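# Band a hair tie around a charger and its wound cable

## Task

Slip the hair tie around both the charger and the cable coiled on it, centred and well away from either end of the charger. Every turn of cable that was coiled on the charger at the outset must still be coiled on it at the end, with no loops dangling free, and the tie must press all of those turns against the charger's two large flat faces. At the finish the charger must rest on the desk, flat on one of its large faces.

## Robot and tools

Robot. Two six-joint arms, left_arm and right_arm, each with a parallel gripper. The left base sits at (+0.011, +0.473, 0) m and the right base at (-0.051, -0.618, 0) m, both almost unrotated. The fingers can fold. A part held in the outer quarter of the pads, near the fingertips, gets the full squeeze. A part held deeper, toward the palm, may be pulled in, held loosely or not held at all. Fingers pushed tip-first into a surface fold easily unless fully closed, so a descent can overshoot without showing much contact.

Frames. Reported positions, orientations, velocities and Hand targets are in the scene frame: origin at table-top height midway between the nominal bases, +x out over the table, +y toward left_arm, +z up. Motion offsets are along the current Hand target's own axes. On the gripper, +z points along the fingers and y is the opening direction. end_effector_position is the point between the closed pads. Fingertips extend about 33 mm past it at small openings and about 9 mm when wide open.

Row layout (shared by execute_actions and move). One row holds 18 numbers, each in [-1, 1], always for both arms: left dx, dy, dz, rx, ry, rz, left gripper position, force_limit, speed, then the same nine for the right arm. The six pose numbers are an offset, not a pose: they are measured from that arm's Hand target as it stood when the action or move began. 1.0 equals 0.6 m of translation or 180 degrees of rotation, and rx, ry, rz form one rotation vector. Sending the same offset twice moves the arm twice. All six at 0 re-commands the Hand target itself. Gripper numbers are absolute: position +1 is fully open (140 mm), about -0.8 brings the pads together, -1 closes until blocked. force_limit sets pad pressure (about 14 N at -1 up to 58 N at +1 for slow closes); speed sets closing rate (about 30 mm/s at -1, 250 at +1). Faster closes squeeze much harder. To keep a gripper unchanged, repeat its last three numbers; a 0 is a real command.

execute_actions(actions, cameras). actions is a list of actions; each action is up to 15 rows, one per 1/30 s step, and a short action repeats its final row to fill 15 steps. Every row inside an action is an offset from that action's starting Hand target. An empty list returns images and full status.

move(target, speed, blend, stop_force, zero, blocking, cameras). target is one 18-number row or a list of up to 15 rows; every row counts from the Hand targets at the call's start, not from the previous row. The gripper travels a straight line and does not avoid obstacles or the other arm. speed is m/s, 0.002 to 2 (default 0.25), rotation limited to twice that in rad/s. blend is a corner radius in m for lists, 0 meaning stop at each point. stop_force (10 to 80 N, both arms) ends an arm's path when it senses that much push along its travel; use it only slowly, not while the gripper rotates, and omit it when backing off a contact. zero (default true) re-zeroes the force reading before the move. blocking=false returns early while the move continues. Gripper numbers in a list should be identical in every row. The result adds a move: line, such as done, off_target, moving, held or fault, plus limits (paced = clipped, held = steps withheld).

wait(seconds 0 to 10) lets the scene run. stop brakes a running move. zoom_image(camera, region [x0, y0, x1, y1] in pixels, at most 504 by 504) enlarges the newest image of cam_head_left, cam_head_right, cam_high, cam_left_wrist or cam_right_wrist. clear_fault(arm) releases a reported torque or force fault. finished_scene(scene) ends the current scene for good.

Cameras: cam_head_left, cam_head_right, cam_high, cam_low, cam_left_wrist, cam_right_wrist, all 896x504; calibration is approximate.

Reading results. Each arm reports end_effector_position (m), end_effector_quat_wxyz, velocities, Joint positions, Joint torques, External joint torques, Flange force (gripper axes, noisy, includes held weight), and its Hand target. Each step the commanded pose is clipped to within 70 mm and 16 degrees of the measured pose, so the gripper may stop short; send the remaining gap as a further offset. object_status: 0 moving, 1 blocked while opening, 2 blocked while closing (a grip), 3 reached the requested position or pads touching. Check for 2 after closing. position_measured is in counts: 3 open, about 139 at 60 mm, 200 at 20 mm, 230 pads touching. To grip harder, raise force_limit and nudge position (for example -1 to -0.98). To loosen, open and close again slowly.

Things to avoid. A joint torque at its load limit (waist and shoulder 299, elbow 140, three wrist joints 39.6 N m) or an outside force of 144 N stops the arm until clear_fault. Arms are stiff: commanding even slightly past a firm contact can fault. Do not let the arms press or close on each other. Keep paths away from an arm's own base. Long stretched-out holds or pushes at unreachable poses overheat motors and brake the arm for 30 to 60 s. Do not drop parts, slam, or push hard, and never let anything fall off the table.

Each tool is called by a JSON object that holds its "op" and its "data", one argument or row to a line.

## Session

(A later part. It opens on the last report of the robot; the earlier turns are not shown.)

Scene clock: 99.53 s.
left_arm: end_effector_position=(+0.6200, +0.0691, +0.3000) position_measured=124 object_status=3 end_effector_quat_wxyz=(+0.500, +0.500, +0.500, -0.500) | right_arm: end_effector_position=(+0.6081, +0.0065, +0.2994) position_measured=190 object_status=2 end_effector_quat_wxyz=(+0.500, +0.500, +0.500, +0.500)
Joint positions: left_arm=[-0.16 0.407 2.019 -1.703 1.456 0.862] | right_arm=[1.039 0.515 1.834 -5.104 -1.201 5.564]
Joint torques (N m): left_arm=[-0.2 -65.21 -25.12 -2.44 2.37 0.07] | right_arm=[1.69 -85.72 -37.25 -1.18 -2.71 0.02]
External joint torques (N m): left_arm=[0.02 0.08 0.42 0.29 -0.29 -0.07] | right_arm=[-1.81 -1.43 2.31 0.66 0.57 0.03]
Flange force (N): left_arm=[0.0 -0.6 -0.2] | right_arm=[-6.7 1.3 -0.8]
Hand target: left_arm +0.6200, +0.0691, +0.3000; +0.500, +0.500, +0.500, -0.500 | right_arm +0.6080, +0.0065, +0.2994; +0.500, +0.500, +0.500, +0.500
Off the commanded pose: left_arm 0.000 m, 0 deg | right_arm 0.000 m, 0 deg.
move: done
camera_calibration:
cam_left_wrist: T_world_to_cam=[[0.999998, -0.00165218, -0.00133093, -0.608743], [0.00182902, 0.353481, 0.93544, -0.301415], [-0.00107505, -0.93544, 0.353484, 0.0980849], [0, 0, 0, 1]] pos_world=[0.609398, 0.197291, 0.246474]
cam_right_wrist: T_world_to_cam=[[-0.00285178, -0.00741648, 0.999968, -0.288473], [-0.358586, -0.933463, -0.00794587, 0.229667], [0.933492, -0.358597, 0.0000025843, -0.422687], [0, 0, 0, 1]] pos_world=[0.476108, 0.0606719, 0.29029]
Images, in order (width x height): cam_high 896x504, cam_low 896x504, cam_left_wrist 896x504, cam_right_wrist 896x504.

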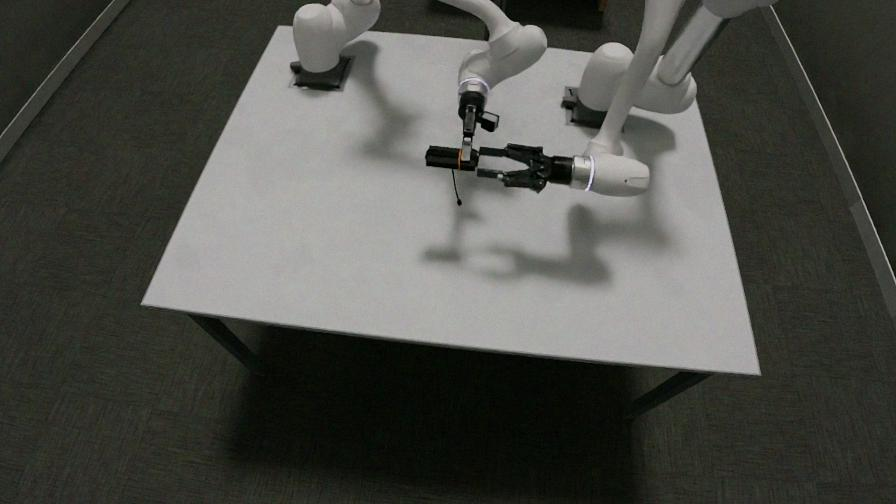

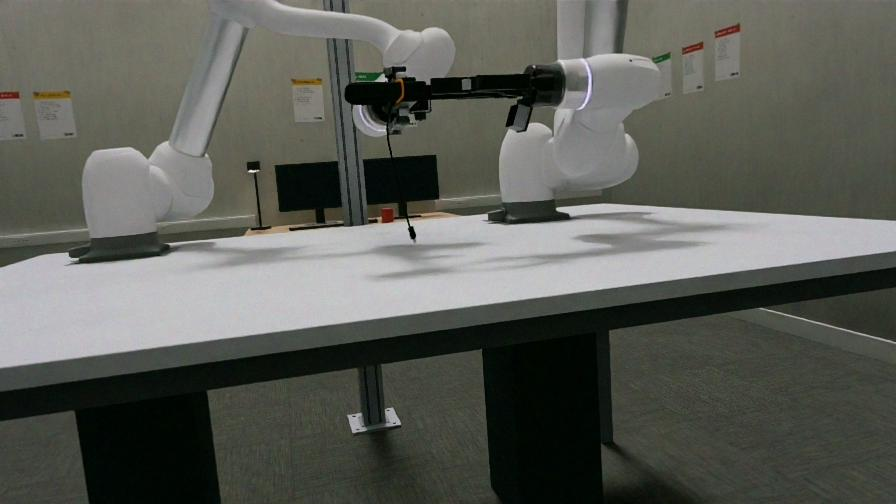

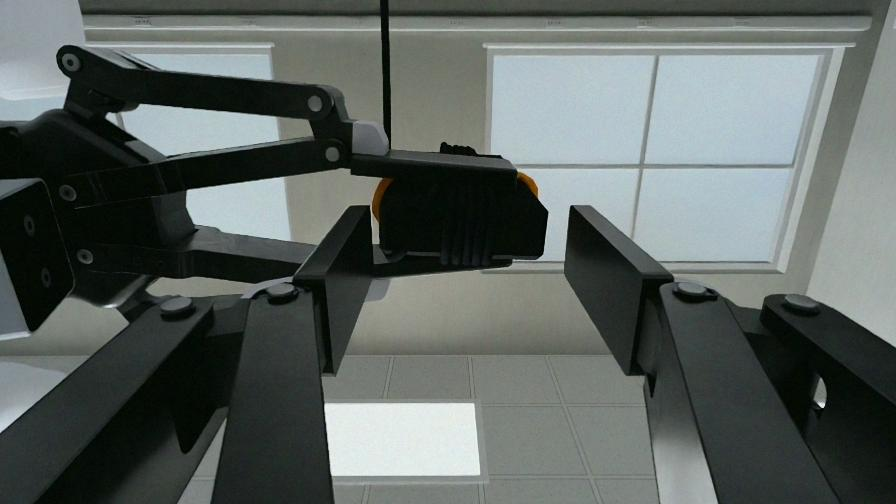

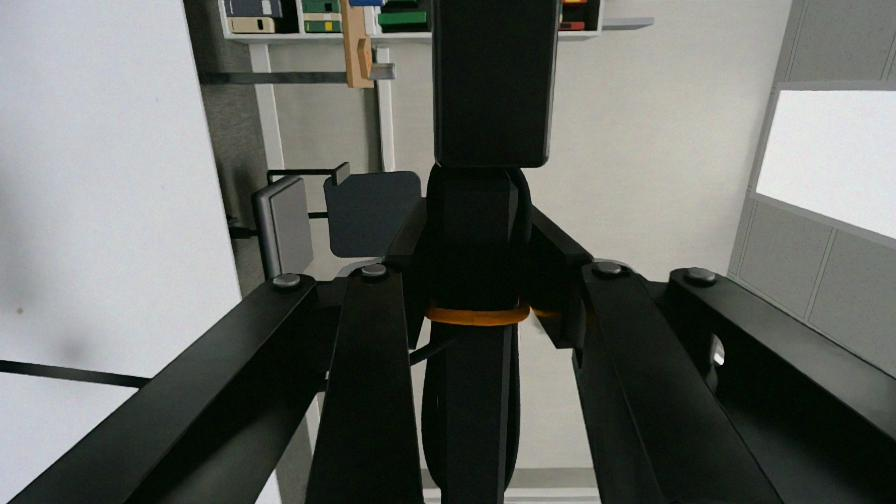

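{"op": "move", "data": {
  "target": [
    [-0.1,0,-0.1183,0,0,0,0.13,1,0,0,0,0,0,0,0,-1,0,-1],
    [-0.2667,0,-0.0517,0,0.5,0,0.13,1,0,0,0,0,0,0,0,-1,0,-1],
    [-0.2,0,0.185,0,0.5,0,0.13,1,0,0,0,0,0,0,0,-1,0,-1]
  ],
  "speed": [0.3,0.4,0.25],
  "blend": [0.04,0.04,0],
  "cameras": ["all"]
}}

Scene clock: 103.70 s.
left_arm: end_effector_position=(+0.6201, -0.0419, +0.4200) position_measured=113 object_status=3 end_effector_quat_wxyz=(+0.000, +0.707, +0.707, +0.000) | right_arm: end_effector_position=(+0.6080, +0.0065, +0.2994) position_measured=190 object_status=2 end_effector_quat_wxyz=(+0.500, +0.500, +0.500, +0.500)
Joint positions: left_arm=[-0.732 0.396 1.125 0 1.621 -0.746] | right_arm=[1.04 0.515 1.834 -5.104 -1.201 5.564]
Joint torques (N m): left_arm=[-0.73 -81.45 -42.06 4.19 0.61 0.08] | right_arm=[1.65 -86 -37.11 -1.16 -2.7 0]
External joint torques (N m): left_arm=[0.91 -1.31 -0.03 0.18 -0.57 -0.08] | right_arm=[-1.57 -1.27 2.22 0.63 0.56 0.05]
Flange force (N): left_arm=[2.5 -1.4 1.1] | right_arm=[-6.2 1.1 -0.9]
Hand target: left_arm +0.6201, -0.0419, +0.4199; +0.000, +0.707, +0.707, +0.000 | right_arm +0.6080, +0.0065, +0.2994; +0.500, +0.500, +0.500, +0.500
Off the commanded pose: left_arm 0.000 m, 0 deg | right_arm 0.000 m, 0 deg.
move: done
camera_calibration:
cam_left_wrist: T_world_to_cam=[[0.999995, 0.00190648, -0.00270998, -0.608227], [0.00274152, -0.935404, 0.35357, -0.184587], [-0.00186086, -0.353575, -0.935404, 0.517934], [0, 0, 0, 1]] pos_world=[0.609694, 0.0116248, 0.548094]
cam_right_wrist: T_world_to_cam=[[-0.0028517, -0.00741658, 0.999968, -0.288472], [-0.358553, -0.933476, -0.00794593, 0.229746], [0.933505, -0.358564, 0.0000027523, -0.422659], [0, 0, 0, 1]] pos_world=[0.476108, 0.0607719, 0.29029]

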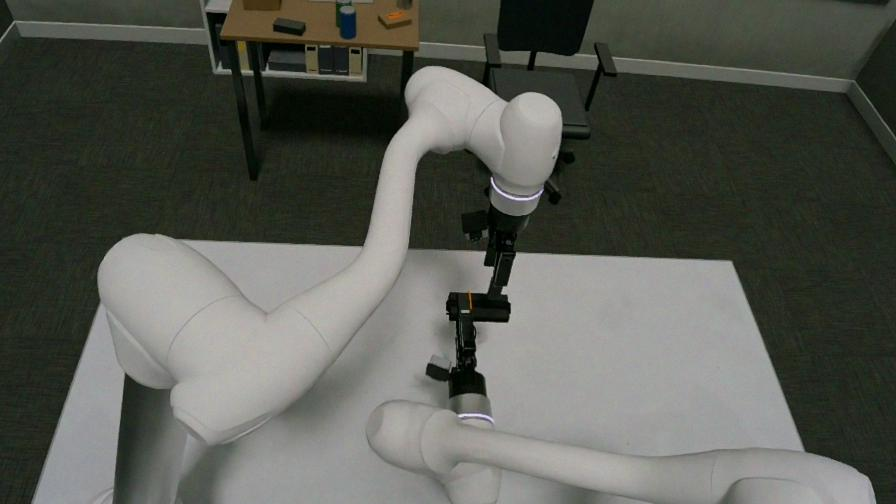

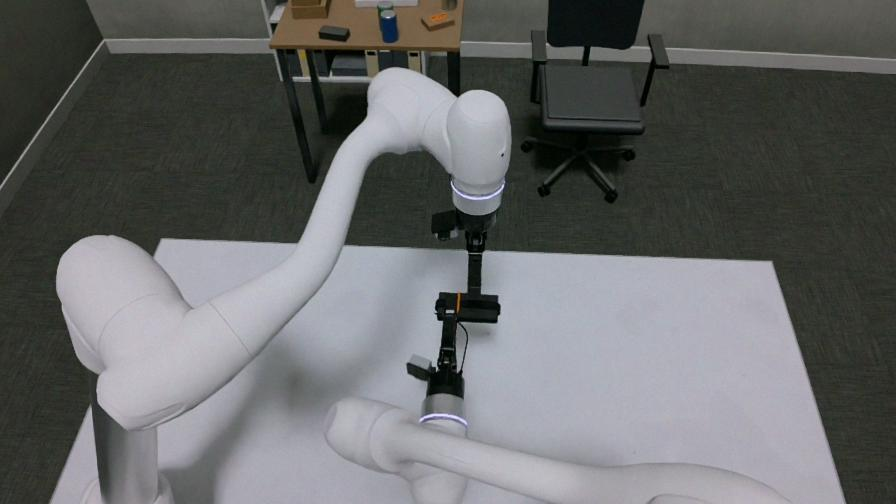

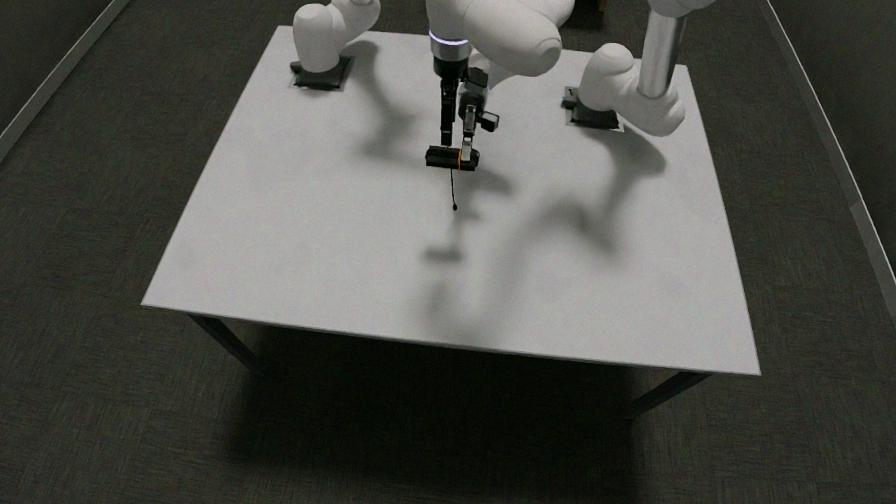

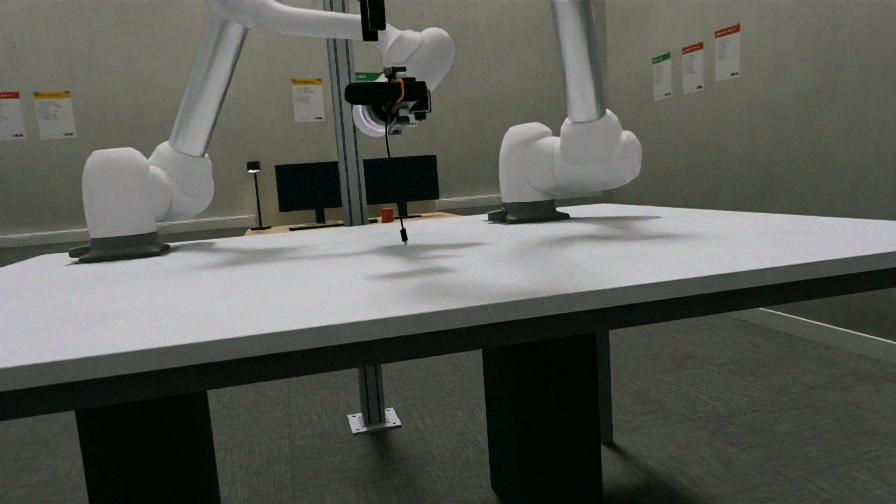

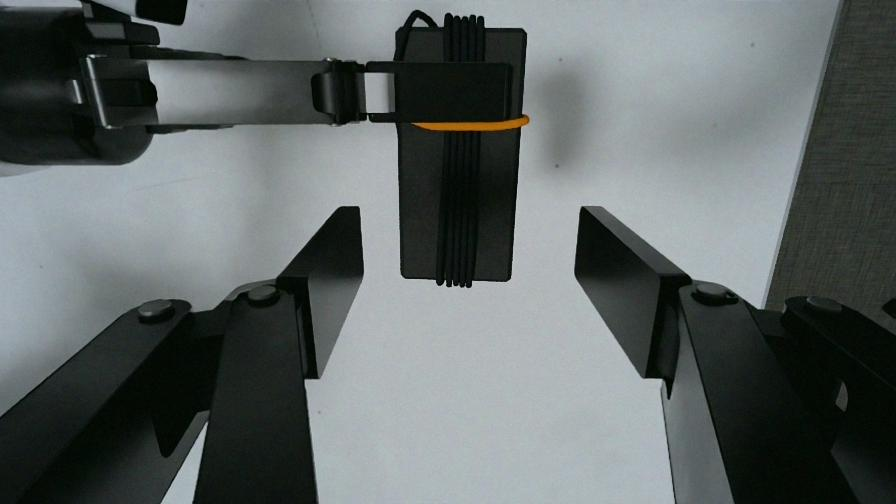

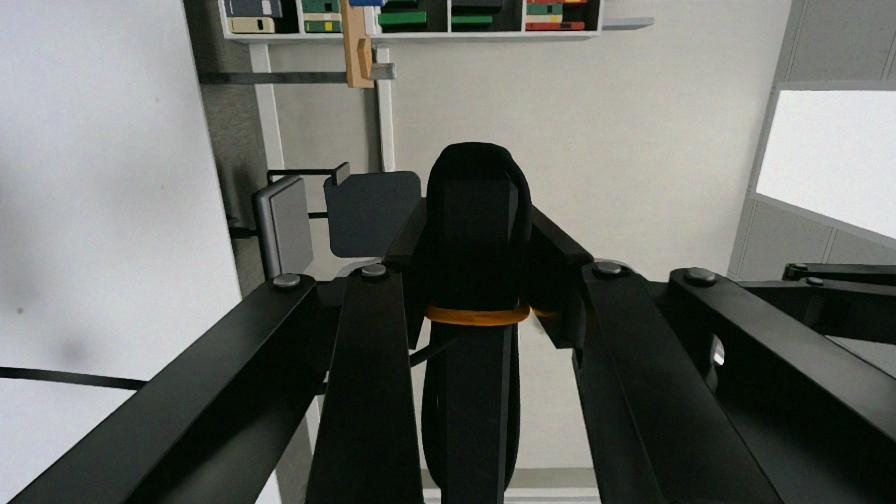

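{"op": "zoom_image", "data": {
  "camera": "cam_left_wrist",
  "region": [340, 0, 580, 300]
}}

Scaled by 1.680 from the camera's 896x504 image, which has a finer 1280x720 frame.

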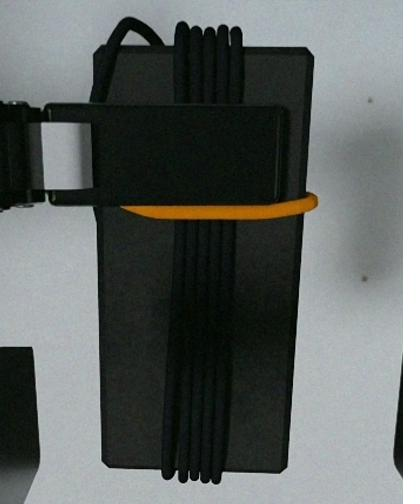

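{"op": "zoom_image", "data": {
  "camera": "cam_right_wrist",
  "region": [390, 120, 570, 420]
}}

{"op": "zoom_image", "data": {
  "camera": "cam_right_wrist",
  "region": [400, 260, 560, 380]
}}

{"op": "zoom_image", "data": {
  "camera": "cam_left_wrist",
  "region": [370, 0, 450, 140]
}}

{"op": "zoom_image", "data": {
  "camera": "cam_low",
  "region": [335, 60, 455, 160]
}}

{"op": "zoom_image", "data": {
  "camera": "cam_head_right",
  "region": [430, 270, 510, 390]
}}

Scaled by 1.680 from the camera's 896x504 image, which has a finer 1280x720 frame.

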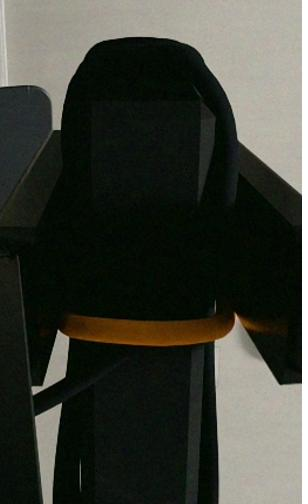

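Scaled by 3.150 from the camera's 896x504 image, which has a finer 1280x720 frame.

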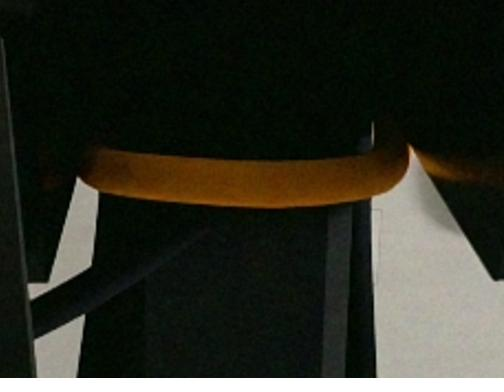

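Scaled by 3.600 from the camera's 896x504 image, which has a finer 1280x720 frame.

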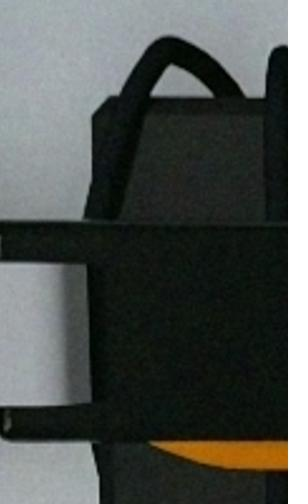

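Scaled by 4.200 from the camera's 896x504 image, which has a finer 1280x720 frame.

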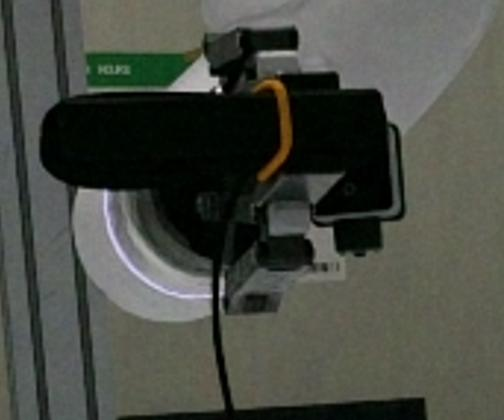

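Scaled by 4.200 from the camera's 896x504 image, which has a finer 1280x720 frame.

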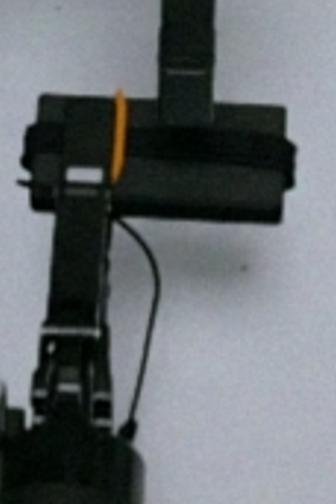

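{"op": "move", "data": {
  "target": [0,-0.0037,0.165,0,0,0,0.13,1,0,0,0,0,0,0,0,-1,0,-1],
  "speed": 0.15,
  "cameras": ["cam_left_wrist","cam_low"]
}}

{"op": "zoom_image", "data": {
  "camera": "cam_left_wrist",
  "region": [300, 0, 660, 400]
}}

{"op": "zoom_image", "data": {
  "camera": "cam_low",
  "region": [335, 60, 455, 160]
}}

Scene clock: 108.97 s.
left_arm: end_effector_position=(+0.6179, -0.0419, +0.3210) position_measured=113 object_status=3 end_effector_quat_wxyz=(+0.000, +0.707, +0.707, +0.000) | right_arm: end_effector_position=(+0.6080, +0.0065, +0.2994) position_measured=190 object_status=2 end_effector_quat_wxyz=(+0.500, +0.500, +0.500, +0.500)
Joint positions: left_arm=[-0.734 0.4 1.297 0 1.446 -0.748] | right_arm=[1.04 0.515 1.834 -5.103 -1.201 5.564]
Joint torques (N m): left_arm=[-0.34 -80.89 -41.46 4.19 0.24 -0.03] | right_arm=[1.63 -86.05 -37.26 -1.19 -2.73 -0.03]
External joint torques (N m): left_arm=[0.25 0.15 0.24 0.08 -0.22 0.03] | right_arm=[-1.67 -0.98 2.42 0.67 0.6 0.07]
Flange force (N): left_arm=[0.6 -0.1 0.8] | right_arm=[-6.3 0.7 -0.8]
Hand target: left_arm +0.6179, -0.0419, +0.3209; +0.000, +0.707, +0.707, +0.000 | right_arm +0.6080, +0.0065, +0.2994; +0.500, +0.500, +0.500, +0.500
Off the commanded pose: left_arm 0.000 m, 0 deg | right_arm 0.000 m, 0 deg.
move: done
camera_calibration:
cam_left_wrist: T_world_to_cam=[[0.999995, 0.00190675, -0.0027097, -0.606196], [0.0027415, -0.935437, 0.353482, -0.149537], [-0.00186075, -0.353487, -0.935437, 0.425339], [0, 0, 0, 1]] pos_world=[0.607394, 0.0116251, 0.449094]
Images, in order (width x height): cam_low 896x504, cam_left_wrist 896x504.

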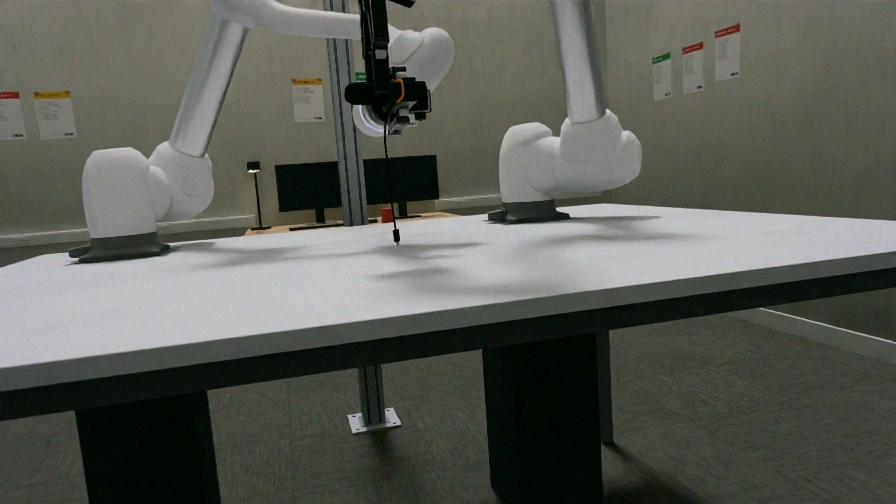

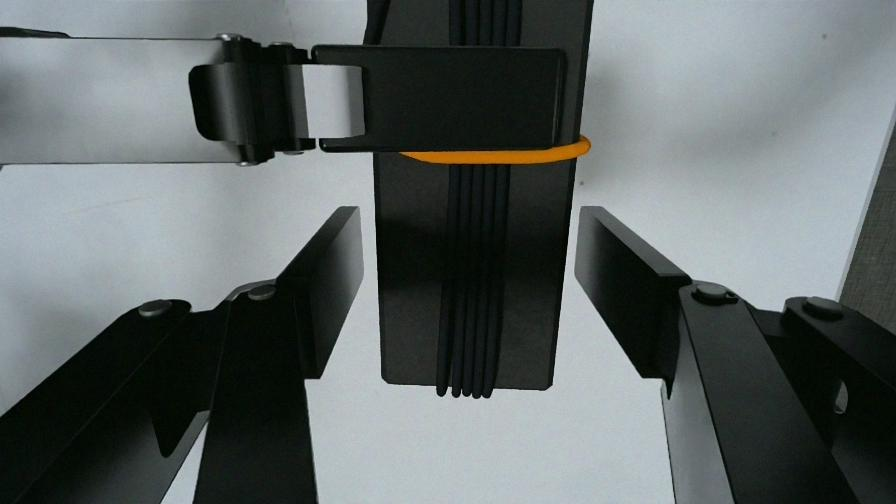

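Scaled by 1.260 from the camera's 896x504 image, which has a finer 1280x720 frame.

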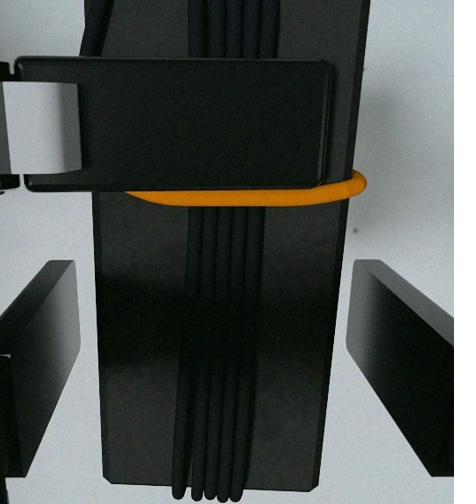

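Scaled by 4.200 from the camera's 896x504 image, which has a finer 1280x720 frame.

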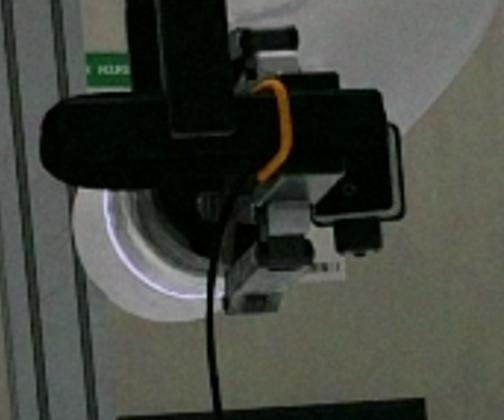

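{"op": "execute_actions", "data": {
  "actions": [
    [[0,0,0,0,0,0,-1,0,-1,0,0,0,0,0,0,-1,0,-1]],
    [[0,0,0,0,0,0,-1,0,-1,0,0,0,0,0,0,-1,0,-1]],
    [[0,0,0,0,0,0,-1,0,-1,0,0,0,0,0,0,-1,0,-1]]
  ],
  "cameras": ["cam_left_wrist","cam_low","cam_right_wrist"]
}}

Scene clock: 110.97 s.
left_arm: end_effector_position=(+0.6179, -0.0419, +0.3209) position_measured=138 object_status=2 end_effector_quat_wxyz=(+0.000, +0.707, +0.707, +0.000) | right_arm: end_effector_position=(+0.6080, +0.0065, +0.2994) position_measured=190 object_status=2 end_effector_quat_wxyz=(+0.500, +0.500, +0.500, +0.500)
Joint positions: left_arm=[-0.734 0.4 1.297 0 1.446 -0.748] | right_arm=[1.04 0.515 1.834 -5.103 -1.201 5.564]
Joint torques (N m): left_arm=[-1.29 -77.38 -39.39 3.72 0.64 -0.17] | right_arm=[1.59 -89.65 -40.14 -2.35 -3.83 -0.18]
External joint torques (N m): left_arm=[1.23 -3.94 -1.98 0.56 -0.61 0.17] | right_arm=[-1.57 2.53 5.23 1.82 1.69 0.23]
External joint torques at the end of the 1st action: left_arm=[1.56 -0.04 0.51 0.61 -0.58 0.19] | right_arm=[-1.5 -0.68 2.61 0.94 0.66 0.1]
External joint torques at the end of the 2nd action: left_arm=[1.77 -4.21 -2.1 0.68 -0.64 0.09] | right_arm=[-1.29 2.51 5.31 1.87 1.67 0.19]
Flange force (N): left_arm=[2.8 -0.5 -2.7] | right_arm=[-7.1 -3.5 -1.7]
Flange force at the end of the 1st action (N): left_arm=[2.7 0.2 1.8] | right_arm=[-6.1 0.4 -1.2]
Flange force at the end of the 2nd action (N): left_arm=[3.3 -0.3 -2.9] | right_arm=[-7.0 -3.5 -2.2]
Hand target: left_arm +0.6179, -0.0419, +0.3209; +0.000, +0.707, +0.707, +0.000 | right_arm +0.6080, +0.0065, +0.2994; +0.500, +0.500, +0.500, +0.500
Off the commanded pose: left_arm 0.000 m, 0 deg | right_arm 0.000 m, 0 deg.
camera_calibration:
cam_left_wrist: T_world_to_cam=[[0.999995, 0.00190675, -0.0027097, -0.606196], [0.0027415, -0.935437, 0.353482, -0.149537], [-0.00186075, -0.353487, -0.935437, 0.425339], [0, 0, 0, 1]] pos_world=[0.607394, 0.0116251, 0.449094]
cam_right_wrist: T_world_to_cam=[[-0.00285178, -0.00741648, 0.999968, -0.288472], [-0.358586, -0.933463, -0.00794587, 0.22976], [0.933492, -0.358597, 0.0000025843, -0.422651], [0, 0, 0, 1]] pos_world=[0.476108, 0.0607719, 0.29029]
Images, in order (width x height): cam_low 896x504, cam_left_wrist 896x504, cam_right_wrist 896x504.

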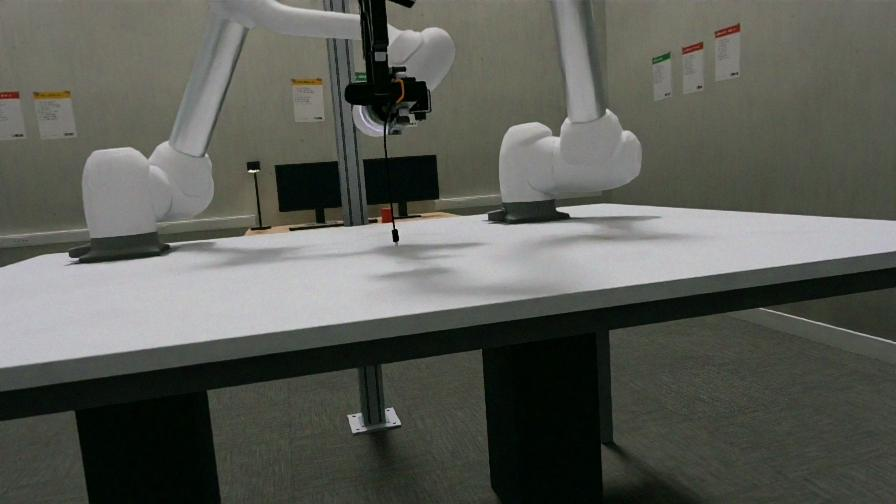

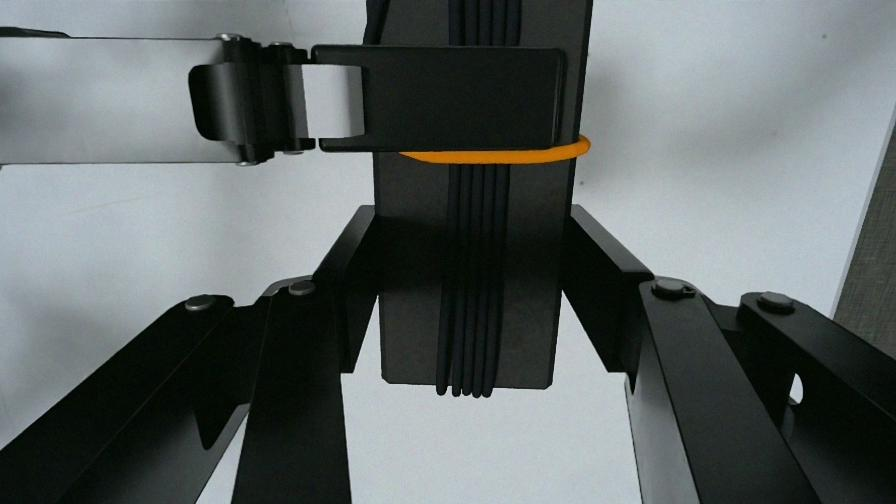

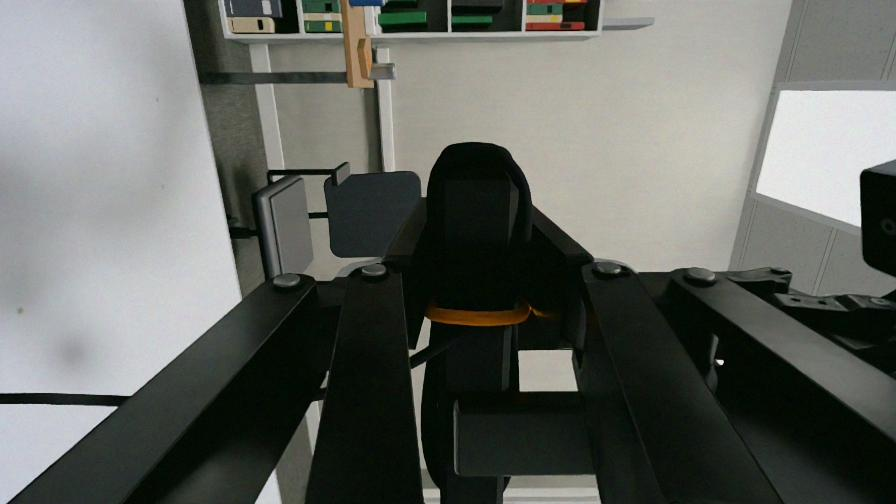

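{"op": "move", "data": {
  "target": [
    [0,0,0,0,0,0,-1,0,-1,0,0,0,0,0,0,-0.08,1,-1],
    [0,0,0,0,0,0,-1,0,-1,0,0,-0.4,0,0,0,-0.08,1,-1],
    [0,0,0,0,0,0,-1,0,-1,-0.4775,0.1343,-0.3133,0.4648,0.2166,0.2166,-0.08,1,-1]
  ],
  "speed": [0.1,0.15,0.3],
  "blend": [0,0.03,0],
  "cameras": ["cam_low","cam_left_wrist","cam_high","cam_head_right"]
}}

{"op": "zoom_image", "data": {
  "camera": "cam_left_wrist",
  "region": [300, 0, 660, 400]
}}

{"op": "zoom_image", "data": {
  "camera": "cam_low",
  "region": [335, 60, 455, 240]
}}

{"op": "zoom_image", "data": {
  "camera": "cam_head_right",
  "region": [420, 260, 520, 360]
}}

Scene clock: 118.23 s.
left_arm: end_effector_position=(+0.6179, -0.0419, +0.3209) position_measured=138 object_status=2 end_effector_quat_wxyz=(+0.000, +0.707, +0.707, +0.000) | right_arm: end_effector_position=(+0.4202, -0.2800, +0.3802) position_measured=139 object_status=3 end_effector_quat_wxyz=(-0.298, +0.641, +0.641, +0.299)
Joint positions: left_arm=[-0.734 0.4 1.297 0 1.446 -0.748] | right_arm=[0.103 -0.086 1.977 -2.227 -1.29 2.955]
Joint torques (N m): left_arm=[-0.14 -84.19 -44.48 4.19 0.54 -0.03] | right_arm=[1.34 -30.08 -40.12 -0.5 -0.14 0.29]
External joint torques (N m): left_arm=[0.05 3.32 3.25 0.08 -0.51 0.03] | right_arm=[-1.4 -0.81 0.32 0.01 -0.27 -0.29]
Flange force (N): left_arm=[1.8 -1.9 6.5] | right_arm=[-2.7 -1.4 -3.0]
Hand target: left_arm +0.6179, -0.0419, +0.3209; +0.000, +0.707, +0.707, +0.000 | right_arm +0.4202, -0.2800, +0.3801; -0.298, +0.641, +0.641, +0.299
Off the commanded pose: left_arm 0.000 m, 0 deg | right_arm 0.000 m, 0 deg.
move: done; limits=paced
camera_calibration:
cam_left_wrist: T_world_to_cam=[[0.999994, 0.00187289, -0.00280379, -0.606153], [0.00274307, -0.935437, 0.353482, -0.149538], [-0.00196074, -0.353487, -0.935437, 0.425399], [0, 0, 0, 1]] pos_world=[0.607394, 0.0116252, 0.449094]
Images, in order (width x height): cam_head_right 896x504, cam_high 896x504, cam_low 896x504, cam_left_wrist 896x504.

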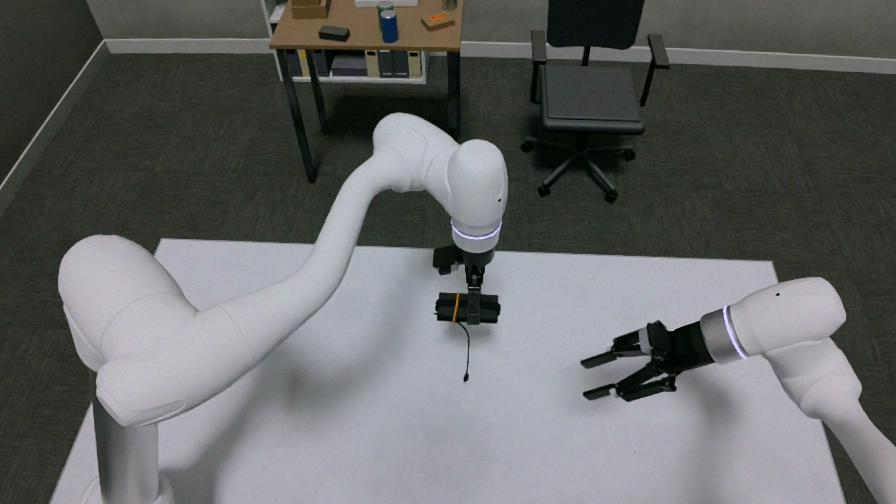

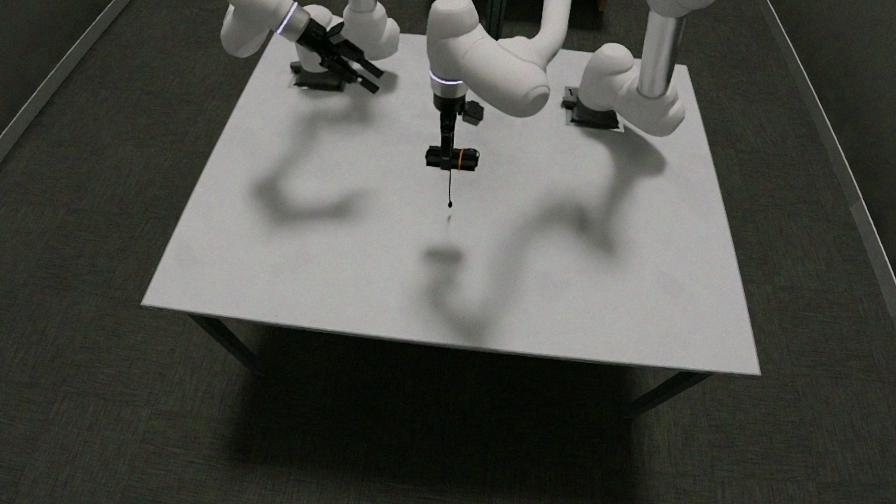

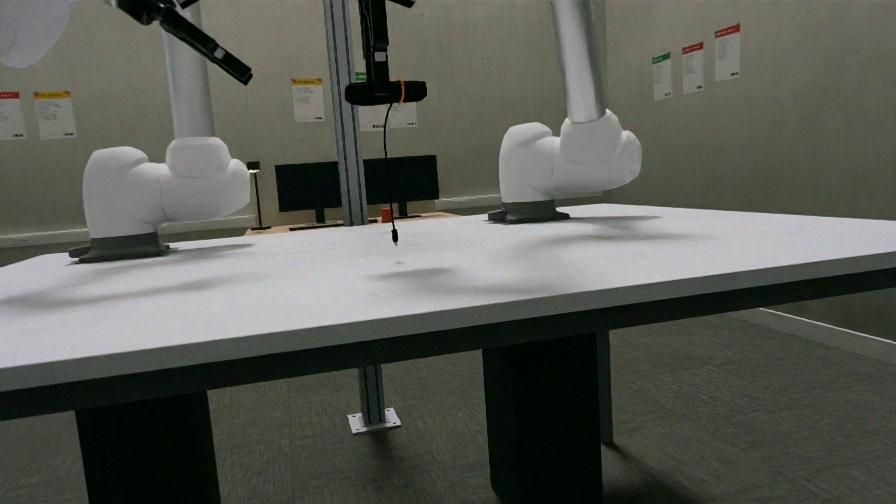

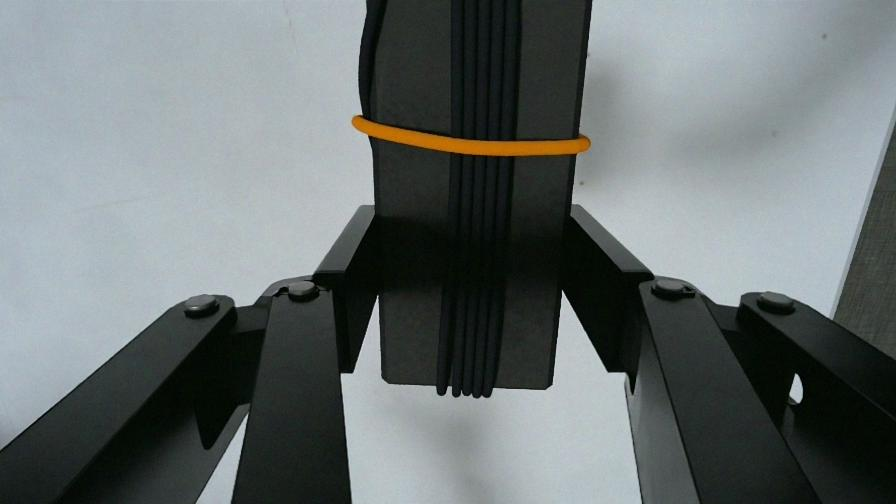

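Scaled by 1.260 from the camera's 896x504 image, which has a finer 1280x720 frame.

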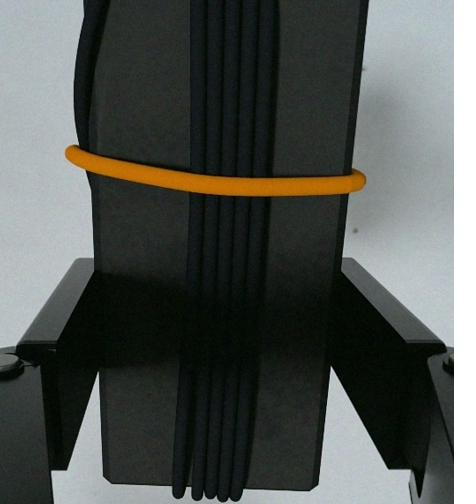

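Scaled by 2.800 from the camera's 896x504 image, which has a finer 1280x720 frame.

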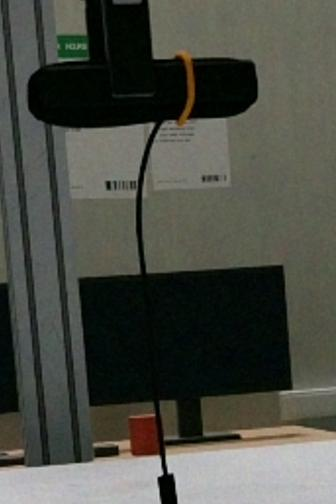

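Scaled by 5.040 from the camera's 896x504 image, which has a finer 1280x720 frame.

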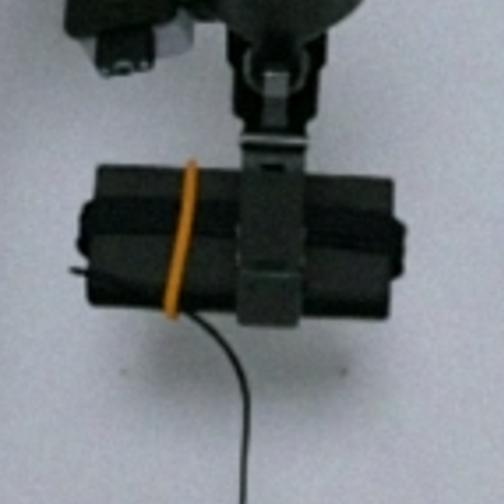

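{"op": "move", "data": {
  "target": [
    [-0.0802,-0.0798,0.1348,0,0,0,-1,0,-1,0,0,0,0,0,0,-0.08,1,-1],
    [0.1198,-0.0048,0.4348,0,0,0,-1,0,-1,0,0,0,0,0,0,-0.08,1,-1]
  ],
  "speed": [0.2,0.13],
  "blend": [0.02,0],
  "cameras": ["cam_low","cam_left_wrist","cam_high","cam_head_right"]
}}

{"op": "zoom_image", "data": {
  "camera": "cam_low",
  "region": [330, 150, 480, 270]
}}

{"op": "zoom_image", "data": {
  "camera": "cam_head_right",
  "region": [380, 290, 520, 420]
}}

Scene clock: 123.07 s.
left_arm: end_effector_position=(+0.6149, +0.0302, +0.0601) position_measured=138 object_status=2 end_effector_quat_wxyz=(+0.000, +0.707, +0.707, +0.000) | right_arm: end_effector_position=(+0.4202, -0.2800, +0.3801) position_measured=139 object_status=3 end_effector_quat_wxyz=(-0.298, +0.641, +0.641, +0.299)
Joint positions: left_arm=[-0.666 0.476 1.685 0.001 0.982 -0.68] | right_arm=[0.103 -0.086 1.977 -2.227 -1.29 2.955]
Joint torques (N m): left_arm=[-1.18 -84.17 -37.08 3.51 0.91 0.07] | right_arm=[1.83 -28.61 -40.26 -0.34 -0.07 0.08]
External joint torques (N m): left_arm=[1.23 1.62 2.25 0.09 -0.88 -0.07] | right_arm=[-1.81 -2.42 0.29 -0.15 -0.35 -0.08]
Flange force (N): left_arm=[3.2 -1.8 4.4] | right_arm=[-2.4 -4.0 -4.8]
Hand target: left_arm +0.6148, +0.0302, +0.0601; +0.000, +0.707, +0.707, +0.000 | right_arm +0.4202, -0.2800, +0.3801; -0.298, +0.641, +0.641, +0.299
Off the commanded pose: left_arm 0.000 m, 0 deg | right_arm 0.000 m, 0 deg.
move: done
camera_calibration:
cam_left_wrist: T_world_to_cam=[[0.999995, 0.00171884, -0.0026417, -0.604038], [0.0025415, -0.935471, 0.353393, 0.0102455], [-0.00186381, -0.353398, -0.935471, 0.206858], [0, 0, 0, 1]] pos_world=[0.604394, 0.0837259, 0.188293]
Images, in order (width x height): cam_head_right 896x504, cam_high 896x504, cam_low 896x504, cam_left_wrist 896x504.

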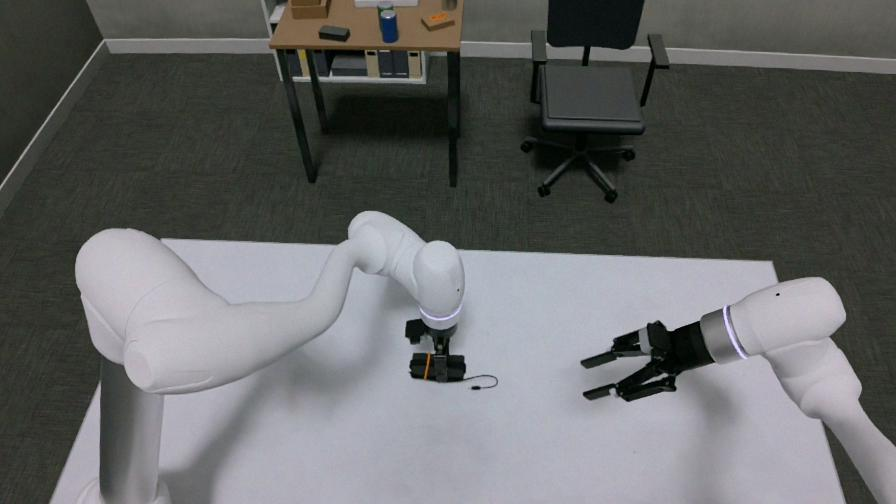

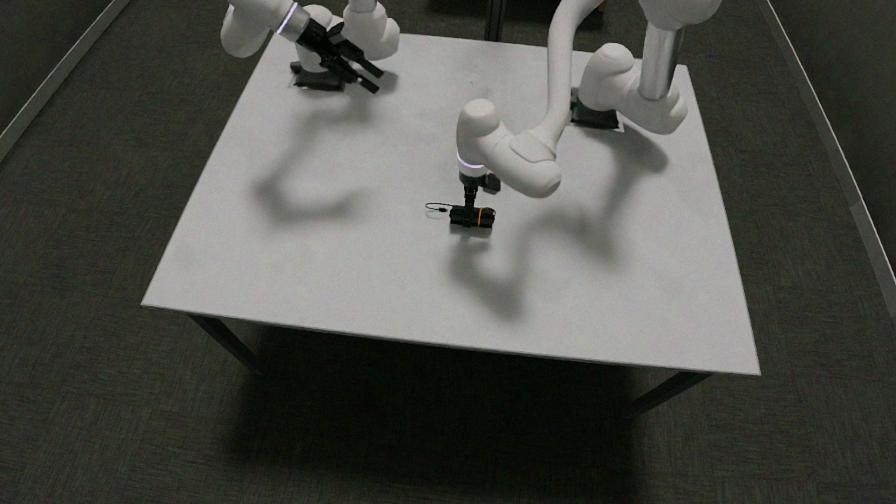

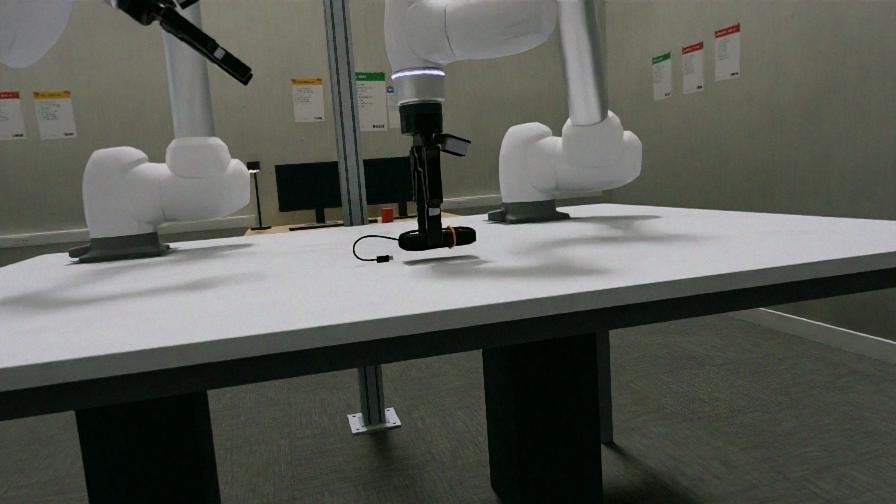

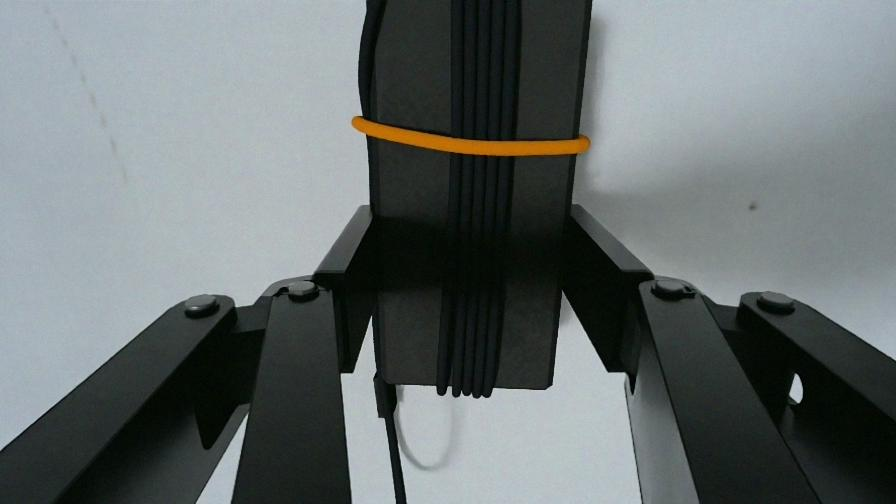

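Scaled by 3.360 from the camera's 896x504 image, which has a finer 1280x720 frame.

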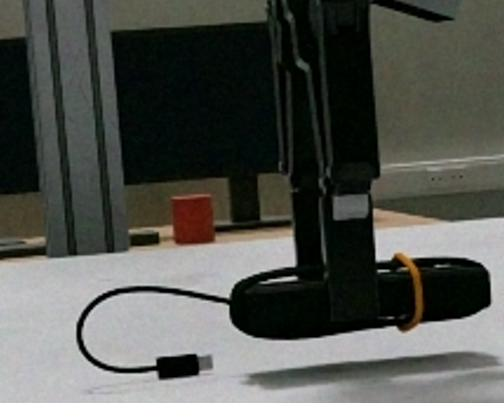

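Scaled by 3.600 from the camera's 896x504 image, which has a finer 1280x720 frame.

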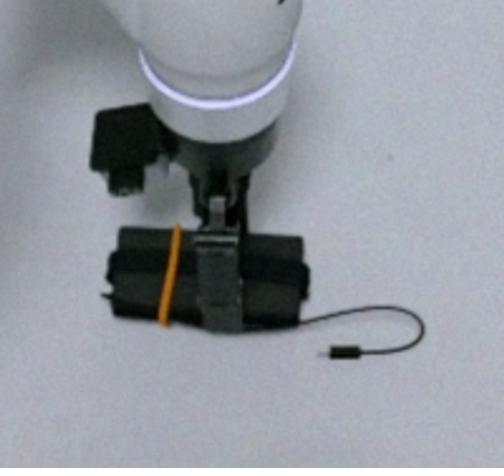

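{"op": "zoom_image", "data": {
  "camera": "cam_left_wrist",
  "region": [320, 80, 480, 300]
}}

{"op": "zoom_image", "data": {
  "camera": "cam_left_wrist",
  "region": [320, 280, 480, 500]
}}

{"op": "zoom_image", "data": {
  "camera": "cam_low",
  "region": [390, 205, 490, 270]
}}

{"op": "zoom_image", "data": {
  "camera": "cam_high",
  "region": [410, 180, 520, 250]
}}

Scaled by 2.291 from the camera's 896x504 image, which has a finer 1280x720 frame.

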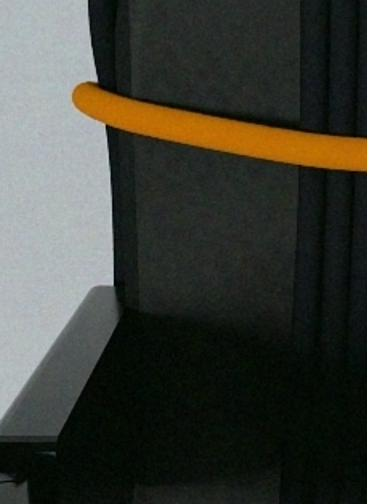

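Scaled by 2.291 from the camera's 896x504 image, which has a finer 1280x720 frame.

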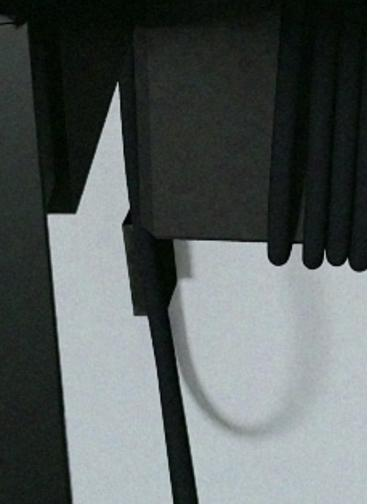

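Scaled by 5.040 from the camera's 896x504 image, which has a finer 1280x720 frame.

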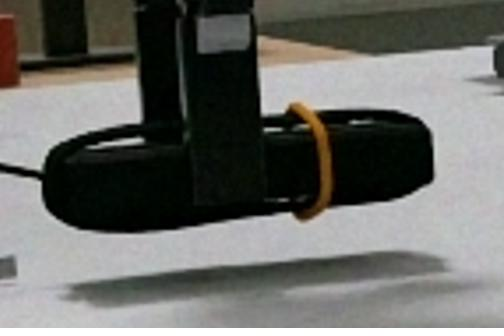

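Scaled by 4.582 from the camera's 896x504 image, which has a finer 1280x720 frame.

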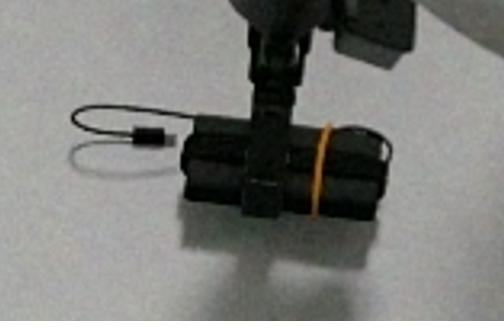

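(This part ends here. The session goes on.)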